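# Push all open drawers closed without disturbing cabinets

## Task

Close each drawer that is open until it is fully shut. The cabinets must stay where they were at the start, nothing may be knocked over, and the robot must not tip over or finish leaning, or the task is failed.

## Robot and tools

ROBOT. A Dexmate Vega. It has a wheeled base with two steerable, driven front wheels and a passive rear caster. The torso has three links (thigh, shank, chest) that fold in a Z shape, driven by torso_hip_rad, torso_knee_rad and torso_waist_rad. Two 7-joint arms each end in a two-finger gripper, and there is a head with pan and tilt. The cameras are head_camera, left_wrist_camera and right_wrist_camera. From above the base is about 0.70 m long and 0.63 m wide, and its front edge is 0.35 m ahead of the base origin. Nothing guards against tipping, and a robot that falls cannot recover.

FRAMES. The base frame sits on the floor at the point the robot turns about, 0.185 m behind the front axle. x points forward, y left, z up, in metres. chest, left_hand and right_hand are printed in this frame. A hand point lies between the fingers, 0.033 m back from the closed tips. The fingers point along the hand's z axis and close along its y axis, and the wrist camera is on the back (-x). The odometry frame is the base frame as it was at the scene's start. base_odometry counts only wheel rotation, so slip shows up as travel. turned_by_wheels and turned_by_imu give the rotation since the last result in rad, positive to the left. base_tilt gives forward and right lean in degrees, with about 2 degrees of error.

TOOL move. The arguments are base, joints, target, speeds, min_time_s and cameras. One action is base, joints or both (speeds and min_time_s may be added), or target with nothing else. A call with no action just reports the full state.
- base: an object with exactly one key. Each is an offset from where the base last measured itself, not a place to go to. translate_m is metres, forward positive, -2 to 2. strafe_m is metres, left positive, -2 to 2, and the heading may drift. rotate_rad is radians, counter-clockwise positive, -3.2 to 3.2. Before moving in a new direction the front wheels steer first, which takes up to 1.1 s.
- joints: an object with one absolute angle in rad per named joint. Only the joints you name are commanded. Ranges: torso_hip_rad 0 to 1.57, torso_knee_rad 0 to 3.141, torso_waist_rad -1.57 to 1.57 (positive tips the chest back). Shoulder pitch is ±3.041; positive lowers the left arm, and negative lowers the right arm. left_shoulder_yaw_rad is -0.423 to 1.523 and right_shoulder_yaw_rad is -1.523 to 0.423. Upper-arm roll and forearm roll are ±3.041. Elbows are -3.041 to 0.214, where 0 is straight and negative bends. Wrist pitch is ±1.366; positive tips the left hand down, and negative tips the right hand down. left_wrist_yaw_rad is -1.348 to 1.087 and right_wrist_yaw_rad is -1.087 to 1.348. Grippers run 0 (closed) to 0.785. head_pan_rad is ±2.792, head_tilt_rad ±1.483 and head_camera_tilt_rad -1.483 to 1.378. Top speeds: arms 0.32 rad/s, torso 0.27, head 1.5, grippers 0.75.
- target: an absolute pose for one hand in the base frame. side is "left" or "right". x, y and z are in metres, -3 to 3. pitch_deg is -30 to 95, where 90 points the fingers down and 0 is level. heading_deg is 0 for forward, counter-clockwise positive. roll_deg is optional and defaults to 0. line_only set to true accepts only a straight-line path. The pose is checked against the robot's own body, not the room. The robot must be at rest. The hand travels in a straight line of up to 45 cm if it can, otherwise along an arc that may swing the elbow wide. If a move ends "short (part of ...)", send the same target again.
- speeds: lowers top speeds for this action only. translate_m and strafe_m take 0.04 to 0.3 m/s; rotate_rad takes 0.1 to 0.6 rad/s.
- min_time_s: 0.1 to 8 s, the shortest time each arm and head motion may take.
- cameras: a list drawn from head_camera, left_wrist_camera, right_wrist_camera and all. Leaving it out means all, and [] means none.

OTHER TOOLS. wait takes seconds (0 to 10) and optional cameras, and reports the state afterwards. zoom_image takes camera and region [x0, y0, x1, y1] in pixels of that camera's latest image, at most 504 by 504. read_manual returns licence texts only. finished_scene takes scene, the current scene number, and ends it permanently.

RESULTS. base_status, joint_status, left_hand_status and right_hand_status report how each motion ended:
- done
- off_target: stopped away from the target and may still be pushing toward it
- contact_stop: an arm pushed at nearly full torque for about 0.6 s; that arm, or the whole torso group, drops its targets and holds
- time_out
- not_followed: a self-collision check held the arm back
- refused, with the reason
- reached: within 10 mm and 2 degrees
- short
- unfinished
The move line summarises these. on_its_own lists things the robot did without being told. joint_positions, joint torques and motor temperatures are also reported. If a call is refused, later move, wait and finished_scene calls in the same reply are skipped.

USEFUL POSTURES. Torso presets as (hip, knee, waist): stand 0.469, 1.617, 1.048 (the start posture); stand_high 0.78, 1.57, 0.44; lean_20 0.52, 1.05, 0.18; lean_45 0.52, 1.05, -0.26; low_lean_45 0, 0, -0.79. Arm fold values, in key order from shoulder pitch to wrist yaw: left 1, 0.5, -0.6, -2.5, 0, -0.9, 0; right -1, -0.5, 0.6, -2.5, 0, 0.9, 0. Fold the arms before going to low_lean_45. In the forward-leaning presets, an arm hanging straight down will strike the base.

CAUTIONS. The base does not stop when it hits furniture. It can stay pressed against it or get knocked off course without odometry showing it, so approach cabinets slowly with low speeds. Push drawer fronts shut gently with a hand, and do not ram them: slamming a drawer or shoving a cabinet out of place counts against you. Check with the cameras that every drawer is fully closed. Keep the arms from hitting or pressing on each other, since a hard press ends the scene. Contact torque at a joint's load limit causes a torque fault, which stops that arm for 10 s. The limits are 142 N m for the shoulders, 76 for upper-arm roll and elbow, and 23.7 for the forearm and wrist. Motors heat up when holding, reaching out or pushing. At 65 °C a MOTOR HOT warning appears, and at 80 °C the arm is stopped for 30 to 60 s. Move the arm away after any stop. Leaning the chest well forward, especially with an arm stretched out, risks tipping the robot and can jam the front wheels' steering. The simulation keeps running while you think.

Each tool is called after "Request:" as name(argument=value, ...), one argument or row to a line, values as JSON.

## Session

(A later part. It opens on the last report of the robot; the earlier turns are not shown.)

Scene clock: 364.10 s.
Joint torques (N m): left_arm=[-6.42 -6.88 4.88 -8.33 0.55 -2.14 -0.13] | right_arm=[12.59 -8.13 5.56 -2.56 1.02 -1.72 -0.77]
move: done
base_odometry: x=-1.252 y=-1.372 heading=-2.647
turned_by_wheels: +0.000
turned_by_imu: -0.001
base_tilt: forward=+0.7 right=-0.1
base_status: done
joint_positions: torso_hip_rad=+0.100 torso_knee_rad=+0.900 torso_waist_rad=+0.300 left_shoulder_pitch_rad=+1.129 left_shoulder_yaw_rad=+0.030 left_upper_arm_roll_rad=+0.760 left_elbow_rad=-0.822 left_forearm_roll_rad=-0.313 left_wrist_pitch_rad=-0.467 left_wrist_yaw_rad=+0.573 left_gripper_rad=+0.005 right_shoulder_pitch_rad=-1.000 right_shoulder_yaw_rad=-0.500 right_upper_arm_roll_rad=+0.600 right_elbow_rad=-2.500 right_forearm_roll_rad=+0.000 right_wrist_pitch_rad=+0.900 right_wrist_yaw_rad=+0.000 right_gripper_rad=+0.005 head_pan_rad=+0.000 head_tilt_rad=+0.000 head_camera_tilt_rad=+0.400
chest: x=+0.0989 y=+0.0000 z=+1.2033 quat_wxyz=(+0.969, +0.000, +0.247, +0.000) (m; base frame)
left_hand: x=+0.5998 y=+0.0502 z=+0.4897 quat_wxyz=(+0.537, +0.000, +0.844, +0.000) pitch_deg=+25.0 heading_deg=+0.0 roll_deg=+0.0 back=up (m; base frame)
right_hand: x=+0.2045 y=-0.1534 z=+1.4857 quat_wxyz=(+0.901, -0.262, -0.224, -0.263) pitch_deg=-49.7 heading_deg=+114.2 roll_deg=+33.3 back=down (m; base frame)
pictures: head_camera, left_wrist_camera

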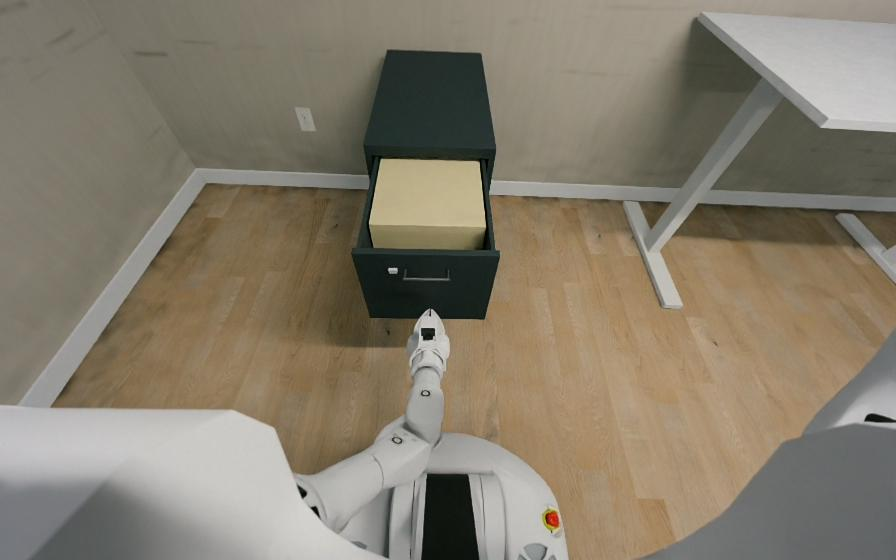

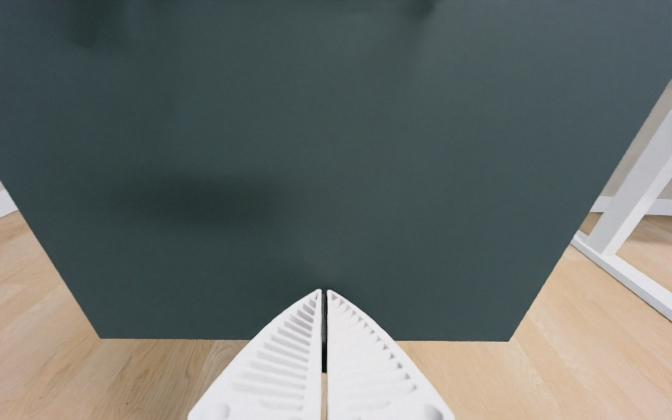

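Request:
move(
  target={"side":"left","x":0.6,"y":0.055,"z":0.52,"pitch_deg":25,"heading_deg":0},
  cameras=[],
)

Request:
move(
  base={"translate_m":0.3},
  speeds={"translate_m":0.1},
  cameras=["head_camera","left_wrist_camera"],
)

Scene clock: 370.53 s.
Joint torques (N m): left_arm=[-1.29 -1.68 -2.84 -9.88 0.59 -2.27 0.34] | right_arm=[11.53 -8.44 5.57 -2.98 0.92 -1.64 -0.73]
move: done
base_odometry: x=-1.252 y=-1.372 heading=-2.647
turned_by_wheels: +0.000
turned_by_imu: +0.001
base_tilt: forward=+0.7 right=+0.0
joint_positions: torso_hip_rad=+0.100 torso_knee_rad=+0.900 torso_waist_rad=+0.300 left_shoulder_pitch_rad=+1.216 left_shoulder_yaw_rad=+0.138 left_upper_arm_roll_rad=+0.752 left_elbow_rad=-1.140 left_forearm_roll_rad=-0.310 left_wrist_pitch_rad=-0.292 left_wrist_yaw_rad=+0.621 left_gripper_rad=+0.005 right_shoulder_pitch_rad=-1.000 right_shoulder_yaw_rad=-0.500 right_upper_arm_roll_rad=+0.600 right_elbow_rad=-2.500 right_forearm_roll_rad=+0.000 right_wrist_pitch_rad=+0.900 right_wrist_yaw_rad=+0.000 right_gripper_rad=+0.005 head_pan_rad=+0.000 head_tilt_rad=+0.000 head_camera_tilt_rad=+0.400
chest: x=+0.0989 y=+0.0000 z=+1.2033 quat_wxyz=(+0.969, +0.000, +0.247, +0.000) (m; base frame)
left_hand: x=+0.6000 y=+0.0549 z=+0.5192 quat_wxyz=(+0.537, +0.000, +0.843, +0.000) pitch_deg=+25.0 heading_deg=+0.0 roll_deg=+0.0 back=up (m; base frame)
left_hand_status: reached (straight line, planned for 1.3 s): 1 mm and 0.0 deg off.
right_hand: x=+0.2045 y=-0.1534 z=+1.4857 quat_wxyz=(+0.901, -0.262, -0.224, -0.263) pitch_deg=-49.7 heading_deg=+114.2 roll_deg=+33.3 back=down (m; base frame)
pictures: none

Scene clock: 374.43 s.
Joint torques (N m): left_arm=[-7.82 -1.49 -3.08 -10.85 0.67 -3.8 -0.7] | right_arm=[11.37 -7.69 5.7 -3.22 0.96 -0.88 -0.81]
move: done
base_odometry: x=-1.516 y=-1.515 heading=-2.647
turned_by_wheels: +0.000
turned_by_imu: +0.000
base_tilt: forward=+0.7 right=-0.1
base_status: done
joint_positions: torso_hip_rad=+0.100 torso_knee_rad=+0.900 torso_waist_rad=+0.300 left_shoulder_pitch_rad=+1.218 left_shoulder_yaw_rad=+0.140 left_upper_arm_roll_rad=+0.752 left_elbow_rad=-1.146 left_forearm_roll_rad=-0.310 left_wrist_pitch_rad=-0.289 left_wrist_yaw_rad=+0.622 left_gripper_rad=+0.005 right_shoulder_pitch_rad=-1.000 right_shoulder_yaw_rad=-0.500 right_upper_arm_roll_rad=+0.600 right_elbow_rad=-2.500 right_forearm_roll_rad=+0.000 right_wrist_pitch_rad=+0.900 right_wrist_yaw_rad=+0.000 right_gripper_rad=+0.005 head_pan_rad=+0.000 head_tilt_rad=+0.000 head_camera_tilt_rad=+0.400
chest: x=+0.0989 y=+0.0000 z=+1.2033 quat_wxyz=(+0.969, +0.000, +0.247, +0.000) (m; base frame)
left_hand: x=+0.5997 y=+0.0550 z=+0.5197 quat_wxyz=(+0.537, +0.000, +0.844, +0.000) pitch_deg=+25.0 heading_deg=+0.0 roll_deg=+0.0 back=up (m; base frame)
right_hand: x=+0.2045 y=-0.1534 z=+1.4857 quat_wxyz=(+0.901, -0.262, -0.224, -0.263) pitch_deg=-49.7 heading_deg=+114.2 roll_deg=+33.3 back=down (m; base frame)
pictures: head_camera, left_wrist_camera

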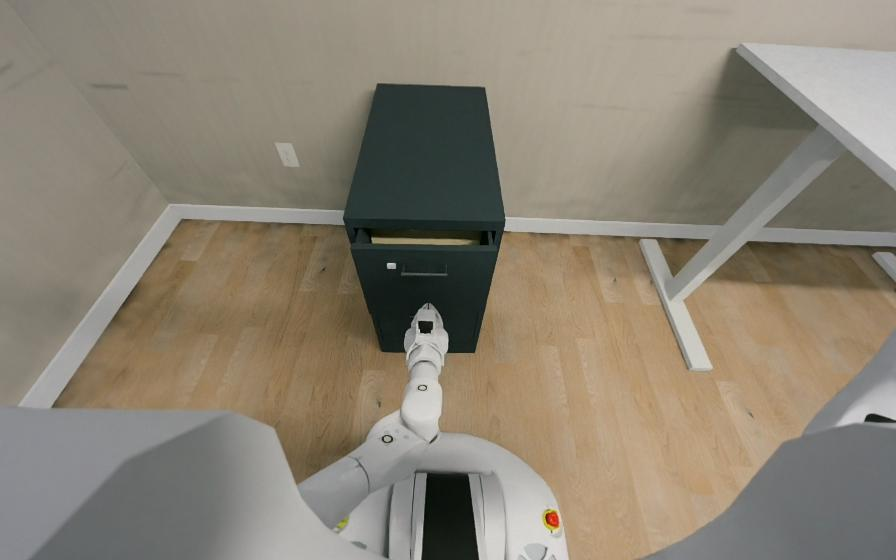

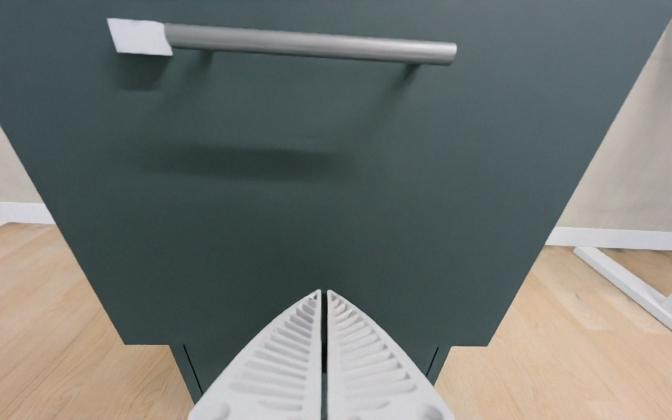

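Request:
move(
  base={"translate_m":0.05},
  speeds={"translate_m":0.06},
  cameras=["head_camera","left_wrist_camera"],
)

Scene clock: 379.83 s.
Joint torques (N m): left_arm=[-6.9 -4.35 -0.55 -12.18 0.66 -1.94 -0.47] | right_arm=[11.78 -7.5 5.78 -2.65 1.05 -1.34 -0.85]
move: done
base_odometry: x=-1.560 y=-1.539 heading=-2.648
turned_by_wheels: +0.000
turned_by_imu: +0.000
base_tilt: forward=+0.6 right=+0.0
base_status: done
joint_positions: torso_hip_rad=+0.100 torso_knee_rad=+0.900 torso_waist_rad=+0.300 left_shoulder_pitch_rad=+1.218 left_shoulder_yaw_rad=+0.140 left_upper_arm_roll_rad=+0.752 left_elbow_rad=-1.146 left_forearm_roll_rad=-0.310 left_wrist_pitch_rad=-0.289 left_wrist_yaw_rad=+0.622 left_gripper_rad=+0.005 right_shoulder_pitch_rad=-1.000 right_shoulder_yaw_rad=-0.500 right_upper_arm_roll_rad=+0.600 right_elbow_rad=-2.500 right_forearm_roll_rad=+0.000 right_wrist_pitch_rad=+0.900 right_wrist_yaw_rad=+0.000 right_gripper_rad=+0.005 head_pan_rad=+0.000 head_tilt_rad=+0.000 head_camera_tilt_rad=+0.400
chest: x=+0.0989 y=+0.0000 z=+1.2033 quat_wxyz=(+0.969, +0.000, +0.247, +0.000) (m; base frame)
left_hand: x=+0.5997 y=+0.0550 z=+0.5197 quat_wxyz=(+0.537, +0.000, +0.844, +0.000) pitch_deg=+25.0 heading_deg=+0.0 roll_deg=+0.0 back=up (m; base frame)
right_hand: x=+0.2045 y=-0.1534 z=+1.4857 quat_wxyz=(+0.901, -0.262, -0.224, -0.263) pitch_deg=-49.7 heading_deg=+114.2 roll_deg=+33.3 back=down (m; base frame)
pictures: head_camera, left_wrist_camera

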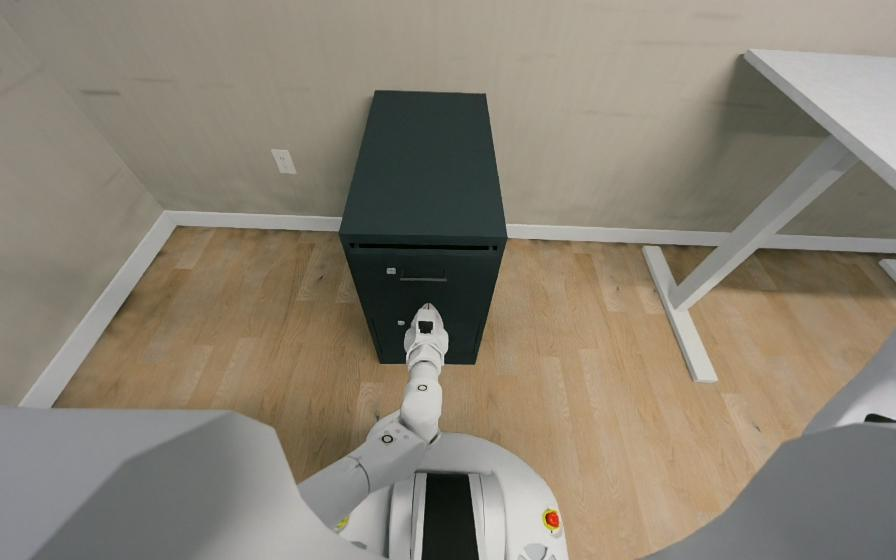

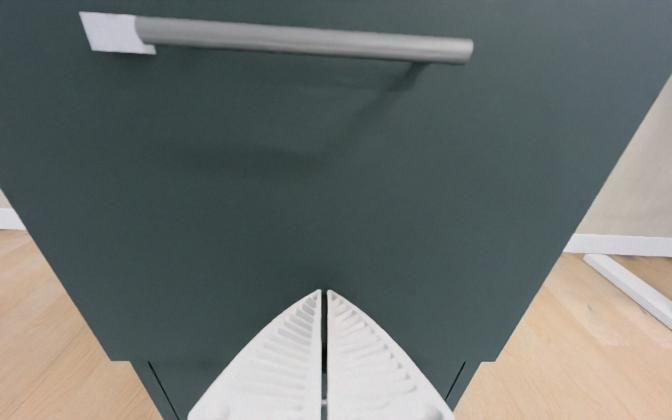

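Request:
move(
  base={"translate_m":0.025},
  speeds={"translate_m":0.04},
  cameras=["left_wrist_camera"],
)

Request:
move(
  base={"translate_m":0.02},
  speeds={"translate_m":0.04},
  cameras=["head_camera","left_wrist_camera"],
)

Scene clock: 386.57 s.
Joint torques (N m): left_arm=[-8.02 -1.48 -2.76 -10.72 0.64 -2.54 -0.11] | right_arm=[10.62 -8.02 5.66 -3.45 0.96 -1.78 -0.74]
move: done
base_odometry: x=-1.581 y=-1.551 heading=-2.648
turned_by_wheels: +0.000
turned_by_imu: +0.000
base_tilt: forward=+0.7 right=+0.0
base_status: done
joint_positions: torso_hip_rad=+0.100 torso_knee_rad=+0.900 torso_waist_rad=+0.300 left_shoulder_pitch_rad=+1.218 left_shoulder_yaw_rad=+0.140 left_upper_arm_roll_rad=+0.752 left_elbow_rad=-1.146 left_forearm_roll_rad=-0.310 left_wrist_pitch_rad=-0.289 left_wrist_yaw_rad=+0.622 left_gripper_rad=+0.005 right_shoulder_pitch_rad=-1.000 right_shoulder_yaw_rad=-0.500 right_upper_arm_roll_rad=+0.600 right_elbow_rad=-2.500 right_forearm_roll_rad=+0.000 right_wrist_pitch_rad=+0.900 right_wrist_yaw_rad=+0.000 right_gripper_rad=+0.005 head_pan_rad=+0.000 head_tilt_rad=+0.000 head_camera_tilt_rad=+0.400
chest: x=+0.0989 y=+0.0000 z=+1.2033 quat_wxyz=(+0.969, +0.000, +0.247, +0.000) (m; base frame)
left_hand: x=+0.5997 y=+0.0550 z=+0.5197 quat_wxyz=(+0.537, +0.000, +0.844, +0.000) pitch_deg=+25.0 heading_deg=+0.0 roll_deg=+0.0 back=up (m; base frame)
right_hand: x=+0.2044 y=-0.1534 z=+1.4857 quat_wxyz=(+0.901, -0.262, -0.224, -0.263) pitch_deg=-49.7 heading_deg=+114.2 roll_deg=+33.3 back=down (m; base frame)
pictures: left_wrist_camera

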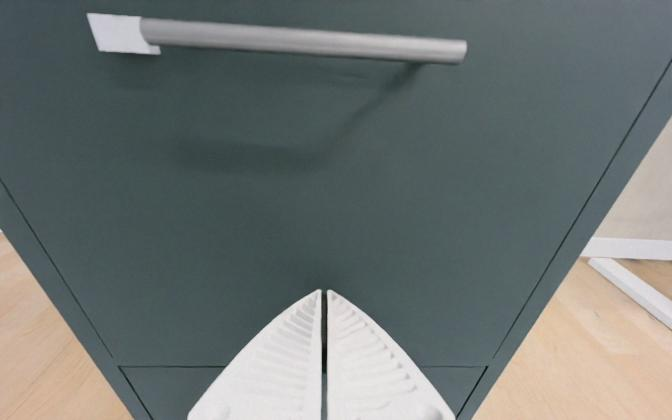

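Scene clock: 387.90 s.
Joint torques (N m): left_arm=[-27.34 -3.65 -14.52 -19.91 1.47 -4.6 -1.07] | right_arm=[12.47 -7.56 5.88 -2.51 1.02 -1.6 -0.81]
move: done
base_odometry: x=-1.599 y=-1.561 heading=-2.648
turned_by_wheels: +0.000
turned_by_imu: +0.000
base_tilt: forward=+0.7 right=+0.0
base_status: done
joint_positions: torso_hip_rad=+0.100 torso_knee_rad=+0.900 torso_waist_rad=+0.300 left_shoulder_pitch_rad=+1.219 left_shoulder_yaw_rad=+0.140 left_upper_arm_roll_rad=+0.753 left_elbow_rad=-1.145 left_forearm_roll_rad=-0.311 left_wrist_pitch_rad=-0.288 left_wrist_yaw_rad=+0.622 left_gripper_rad=+0.005 right_shoulder_pitch_rad=-1.000 right_shoulder_yaw_rad=-0.500 right_upper_arm_roll_rad=+0.600 right_elbow_rad=-2.500 right_forearm_roll_rad=+0.000 right_wrist_pitch_rad=+0.900 right_wrist_yaw_rad=+0.000 right_gripper_rad=+0.005 head_pan_rad=+0.000 head_tilt_rad=+0.000 head_camera_tilt_rad=+0.400
chest: x=+0.0987 y=+0.0000 z=+1.2034 quat_wxyz=(+0.969, +0.000, +0.247, +0.000) (m; base frame)
left_hand: x=+0.5985 y=+0.0548 z=+0.5187 quat_wxyz=(+0.536, +0.000, +0.844, +0.000) pitch_deg=+25.2 heading_deg=+0.0 roll_deg=+0.0 back=up (m; base frame)
right_hand: x=+0.2042 y=-0.1534 z=+1.4858 quat_wxyz=(+0.901, -0.262, -0.224, -0.263) pitch_deg=-49.7 heading_deg=+114.2 roll_deg=+33.3 back=down (m; base frame)
pictures: head_camera, left_wrist_camera

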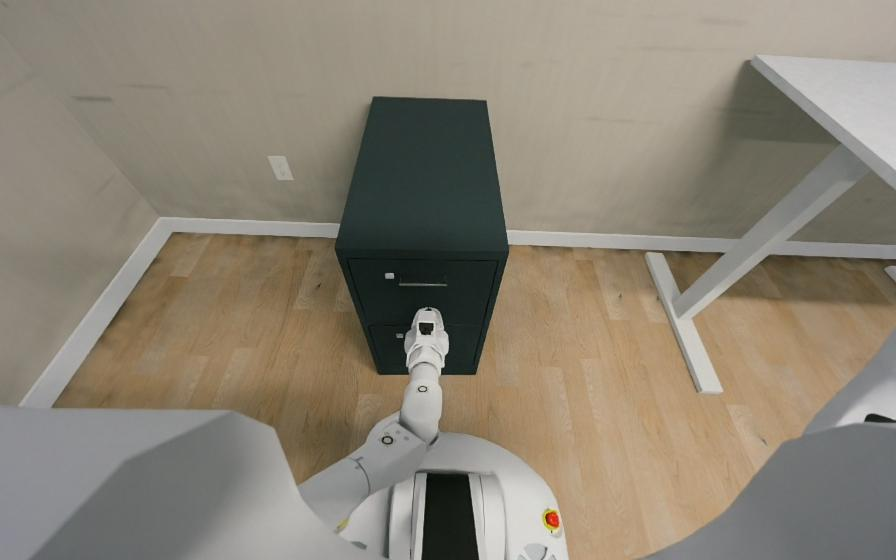

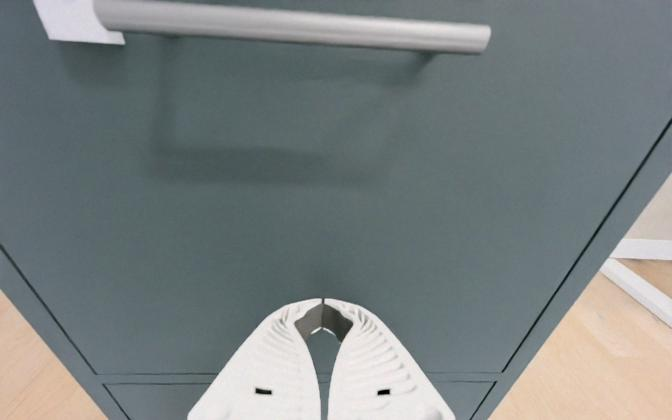

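Request:
move(
  base={"translate_m":-0.5},
  cameras=["head_camera"],
)

Request:
move(
  joints={"torso_hip_rad":0.469,"torso_knee_rad":1.617,"torso_waist_rad":1.048,"head_pan_rad":2.4,"head_camera_tilt_rad":0.3},
  cameras=["head_camera"],
)

Request:
move(
  joints={"head_pan_rad":-2.4},
  cameras=["head_camera"],
)

Scene clock: 403.93 s.
Joint torques (N m): left_arm=[-6.37 0.01 -2.06 -12.81 0.62 -2.4 -0.46] | right_arm=[12.52 -8.72 5.32 -2.14 0.94 -1.23 -0.78]
move: done
base_odometry: x=-1.159 y=-1.323 heading=-2.649
turned_by_wheels: +0.000
turned_by_imu: +0.001
base_tilt: forward=+0.7 right=-0.1
base_status: done
joint_positions: torso_hip_rad=+0.100 torso_knee_rad=+0.900 torso_waist_rad=+0.300 left_shoulder_pitch_rad=+1.218 left_shoulder_yaw_rad=+0.140 left_upper_arm_roll_rad=+0.752 left_elbow_rad=-1.146 left_forearm_roll_rad=-0.310 left_wrist_pitch_rad=-0.289 left_wrist_yaw_rad=+0.622 left_gripper_rad=+0.005 right_shoulder_pitch_rad=-1.000 right_shoulder_yaw_rad=-0.500 right_upper_arm_roll_rad=+0.600 right_elbow_rad=-2.500 right_forearm_roll_rad=+0.000 right_wrist_pitch_rad=+0.900 right_wrist_yaw_rad=+0.000 right_gripper_rad=+0.005 head_pan_rad=+0.000 head_tilt_rad=+0.000 head_camera_tilt_rad=+0.400
chest: x=+0.0989 y=+0.0000 z=+1.2033 quat_wxyz=(+0.969, +0.000, +0.247, +0.000) (m; base frame)
left_hand: x=+0.5997 y=+0.0550 z=+0.5197 quat_wxyz=(+0.537, +0.000, +0.844, +0.000) pitch_deg=+25.0 heading_deg=+0.0 roll_deg=+0.0 back=up (m; base frame)
right_hand: x=+0.2044 y=-0.1534 z=+1.4857 quat_wxyz=(+0.901, -0.262, -0.224, -0.263) pitch_deg=-49.7 heading_deg=+114.2 roll_deg=+33.3 back=down (m; base frame)
pictures: head_camera

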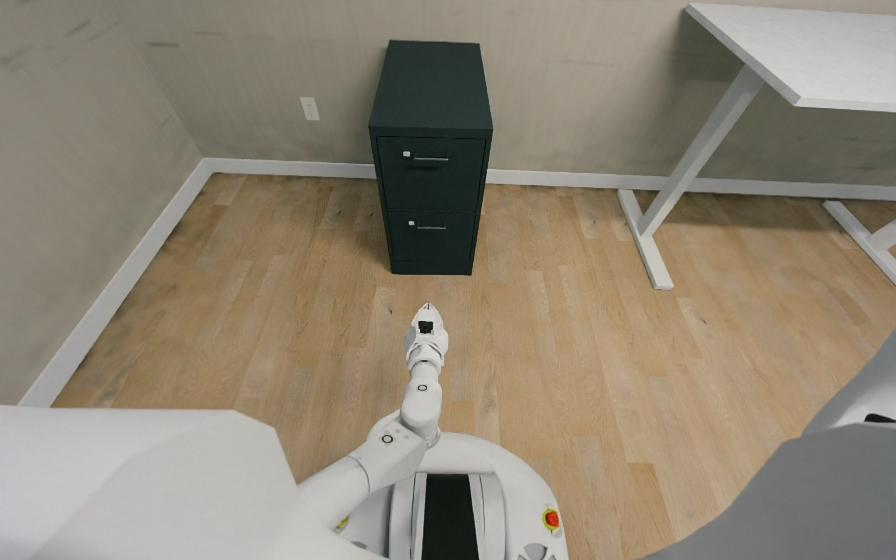

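Scene clock: 408.00 s.
Joint torques (N m): left_arm=[-14.18 -2.89 -6.37 -11.52 1.14 -1.82 0.11] | right_arm=[13.18 -7.29 3.68 -0.96 0.49 -2.61 -0.4]
move: done
base_odometry: x=-1.159 y=-1.323 heading=-2.649
turned_by_wheels: +0.000
turned_by_imu: +0.001
base_tilt: forward=+0.7 right=+0.0
joint_positions: torso_hip_rad=+0.469 torso_knee_rad=+1.617 torso_waist_rad=+1.048 left_shoulder_pitch_rad=+1.218 left_shoulder_yaw_rad=+0.140 left_upper_arm_roll_rad=+0.752 left_elbow_rad=-1.146 left_forearm_roll_rad=-0.310 left_wrist_pitch_rad=-0.289 left_wrist_yaw_rad=+0.622 left_gripper_rad=+0.005 right_shoulder_pitch_rad=-1.000 right_shoulder_yaw_rad=-0.500 right_upper_arm_roll_rad=+0.600 right_elbow_rad=-2.500 right_forearm_roll_rad=+0.000 right_wrist_pitch_rad=+0.900 right_wrist_yaw_rad=+0.000 right_gripper_rad=+0.005 head_pan_rad=+2.400 head_tilt_rad=+0.000 head_camera_tilt_rad=+0.300
joint_status: all done
chest: x=-0.0110 y=+0.0000 z=+1.4154 quat_wxyz=(+0.999, +0.000, +0.050, +0.000) (m; base frame)
left_hand: x=+0.7164 y=+0.0550 z=+0.9808 quat_wxyz=(+0.694, +0.000, +0.720, +0.000) pitch_deg=+2.1 heading_deg=+0.0 roll_deg=+0.0 back=up (m; base frame)
right_hand: x=-0.0238 y=-0.1534 z=+1.7167 quat_wxyz=(+0.839, -0.205, -0.398, -0.310) pitch_deg=-36.8 heading_deg=+132.5 roll_deg=+7.0 back=down (m; base frame)
pictures: head_camera

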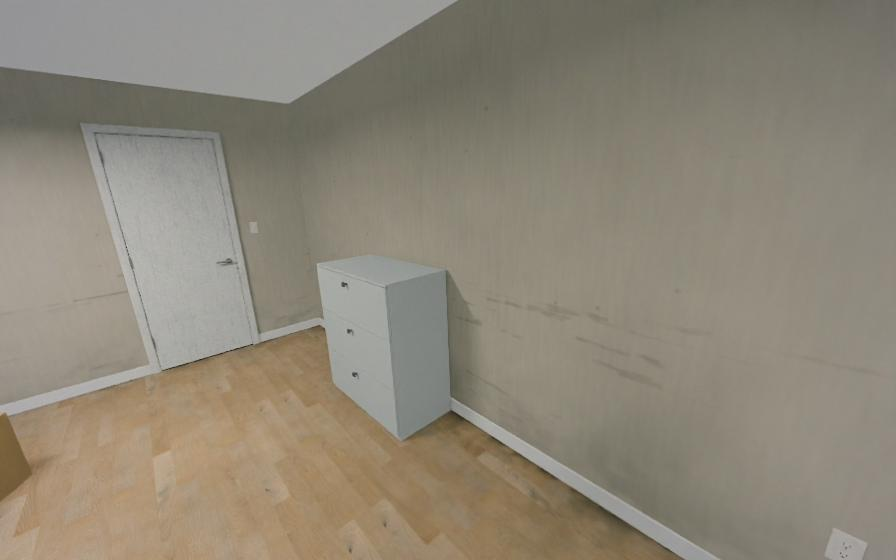

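Scene clock: 411.87 s.
Joint torques (N m): left_arm=[-13.81 -4.01 -5.49 -11.52 0.83 -1.99 -0.19] | right_arm=[13.27 -6.35 3.52 -0.41 0.47 -1.98 -0.33]
move: done
base_odometry: x=-1.159 y=-1.323 heading=-2.649
turned_by_wheels: +0.000
turned_by_imu: +0.001
base_tilt: forward=+0.7 right=+0.0
joint_positions: torso_hip_rad=+0.469 torso_knee_rad=+1.617 torso_waist_rad=+1.048 left_shoulder_pitch_rad=+1.218 left_shoulder_yaw_rad=+0.140 left_upper_arm_roll_rad=+0.752 left_elbow_rad=-1.146 left_forearm_roll_rad=-0.310 left_wrist_pitch_rad=-0.289 left_wrist_yaw_rad=+0.622 left_gripper_rad=+0.005 right_shoulder_pitch_rad=-1.000 right_shoulder_yaw_rad=-0.500 right_upper_arm_roll_rad=+0.600 right_elbow_rad=-2.500 right_forearm_roll_rad=+0.000 right_wrist_pitch_rad=+0.900 right_wrist_yaw_rad=+0.000 right_gripper_rad=+0.005 head_pan_rad=-2.400 head_tilt_rad=+0.000 head_camera_tilt_rad=+0.300
joint_status: all done
chest: x=-0.0110 y=+0.0000 z=+1.4154 quat_wxyz=(+0.999, +0.000, +0.050, +0.000) (m; base frame)
left_hand: x=+0.7164 y=+0.0550 z=+0.9808 quat_wxyz=(+0.694, +0.000, +0.720, +0.000) pitch_deg=+2.1 heading_deg=+0.0 roll_deg=+0.0 back=up (m; base frame)
right_hand: x=-0.0238 y=-0.1534 z=+1.7167 quat_wxyz=(+0.839, -0.205, -0.398, -0.310) pitch_deg=-36.8 heading_deg=+132.5 roll_deg=+7.0 back=down (m; base frame)
pictures: head_camera

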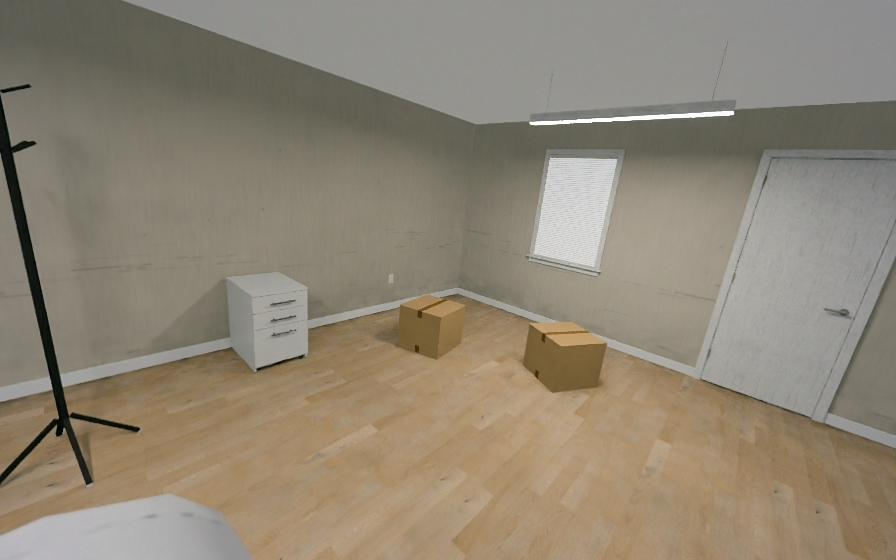

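All shut.

Request:
finished_scene(
  scene=2,
)

The scene is finished: the task was done.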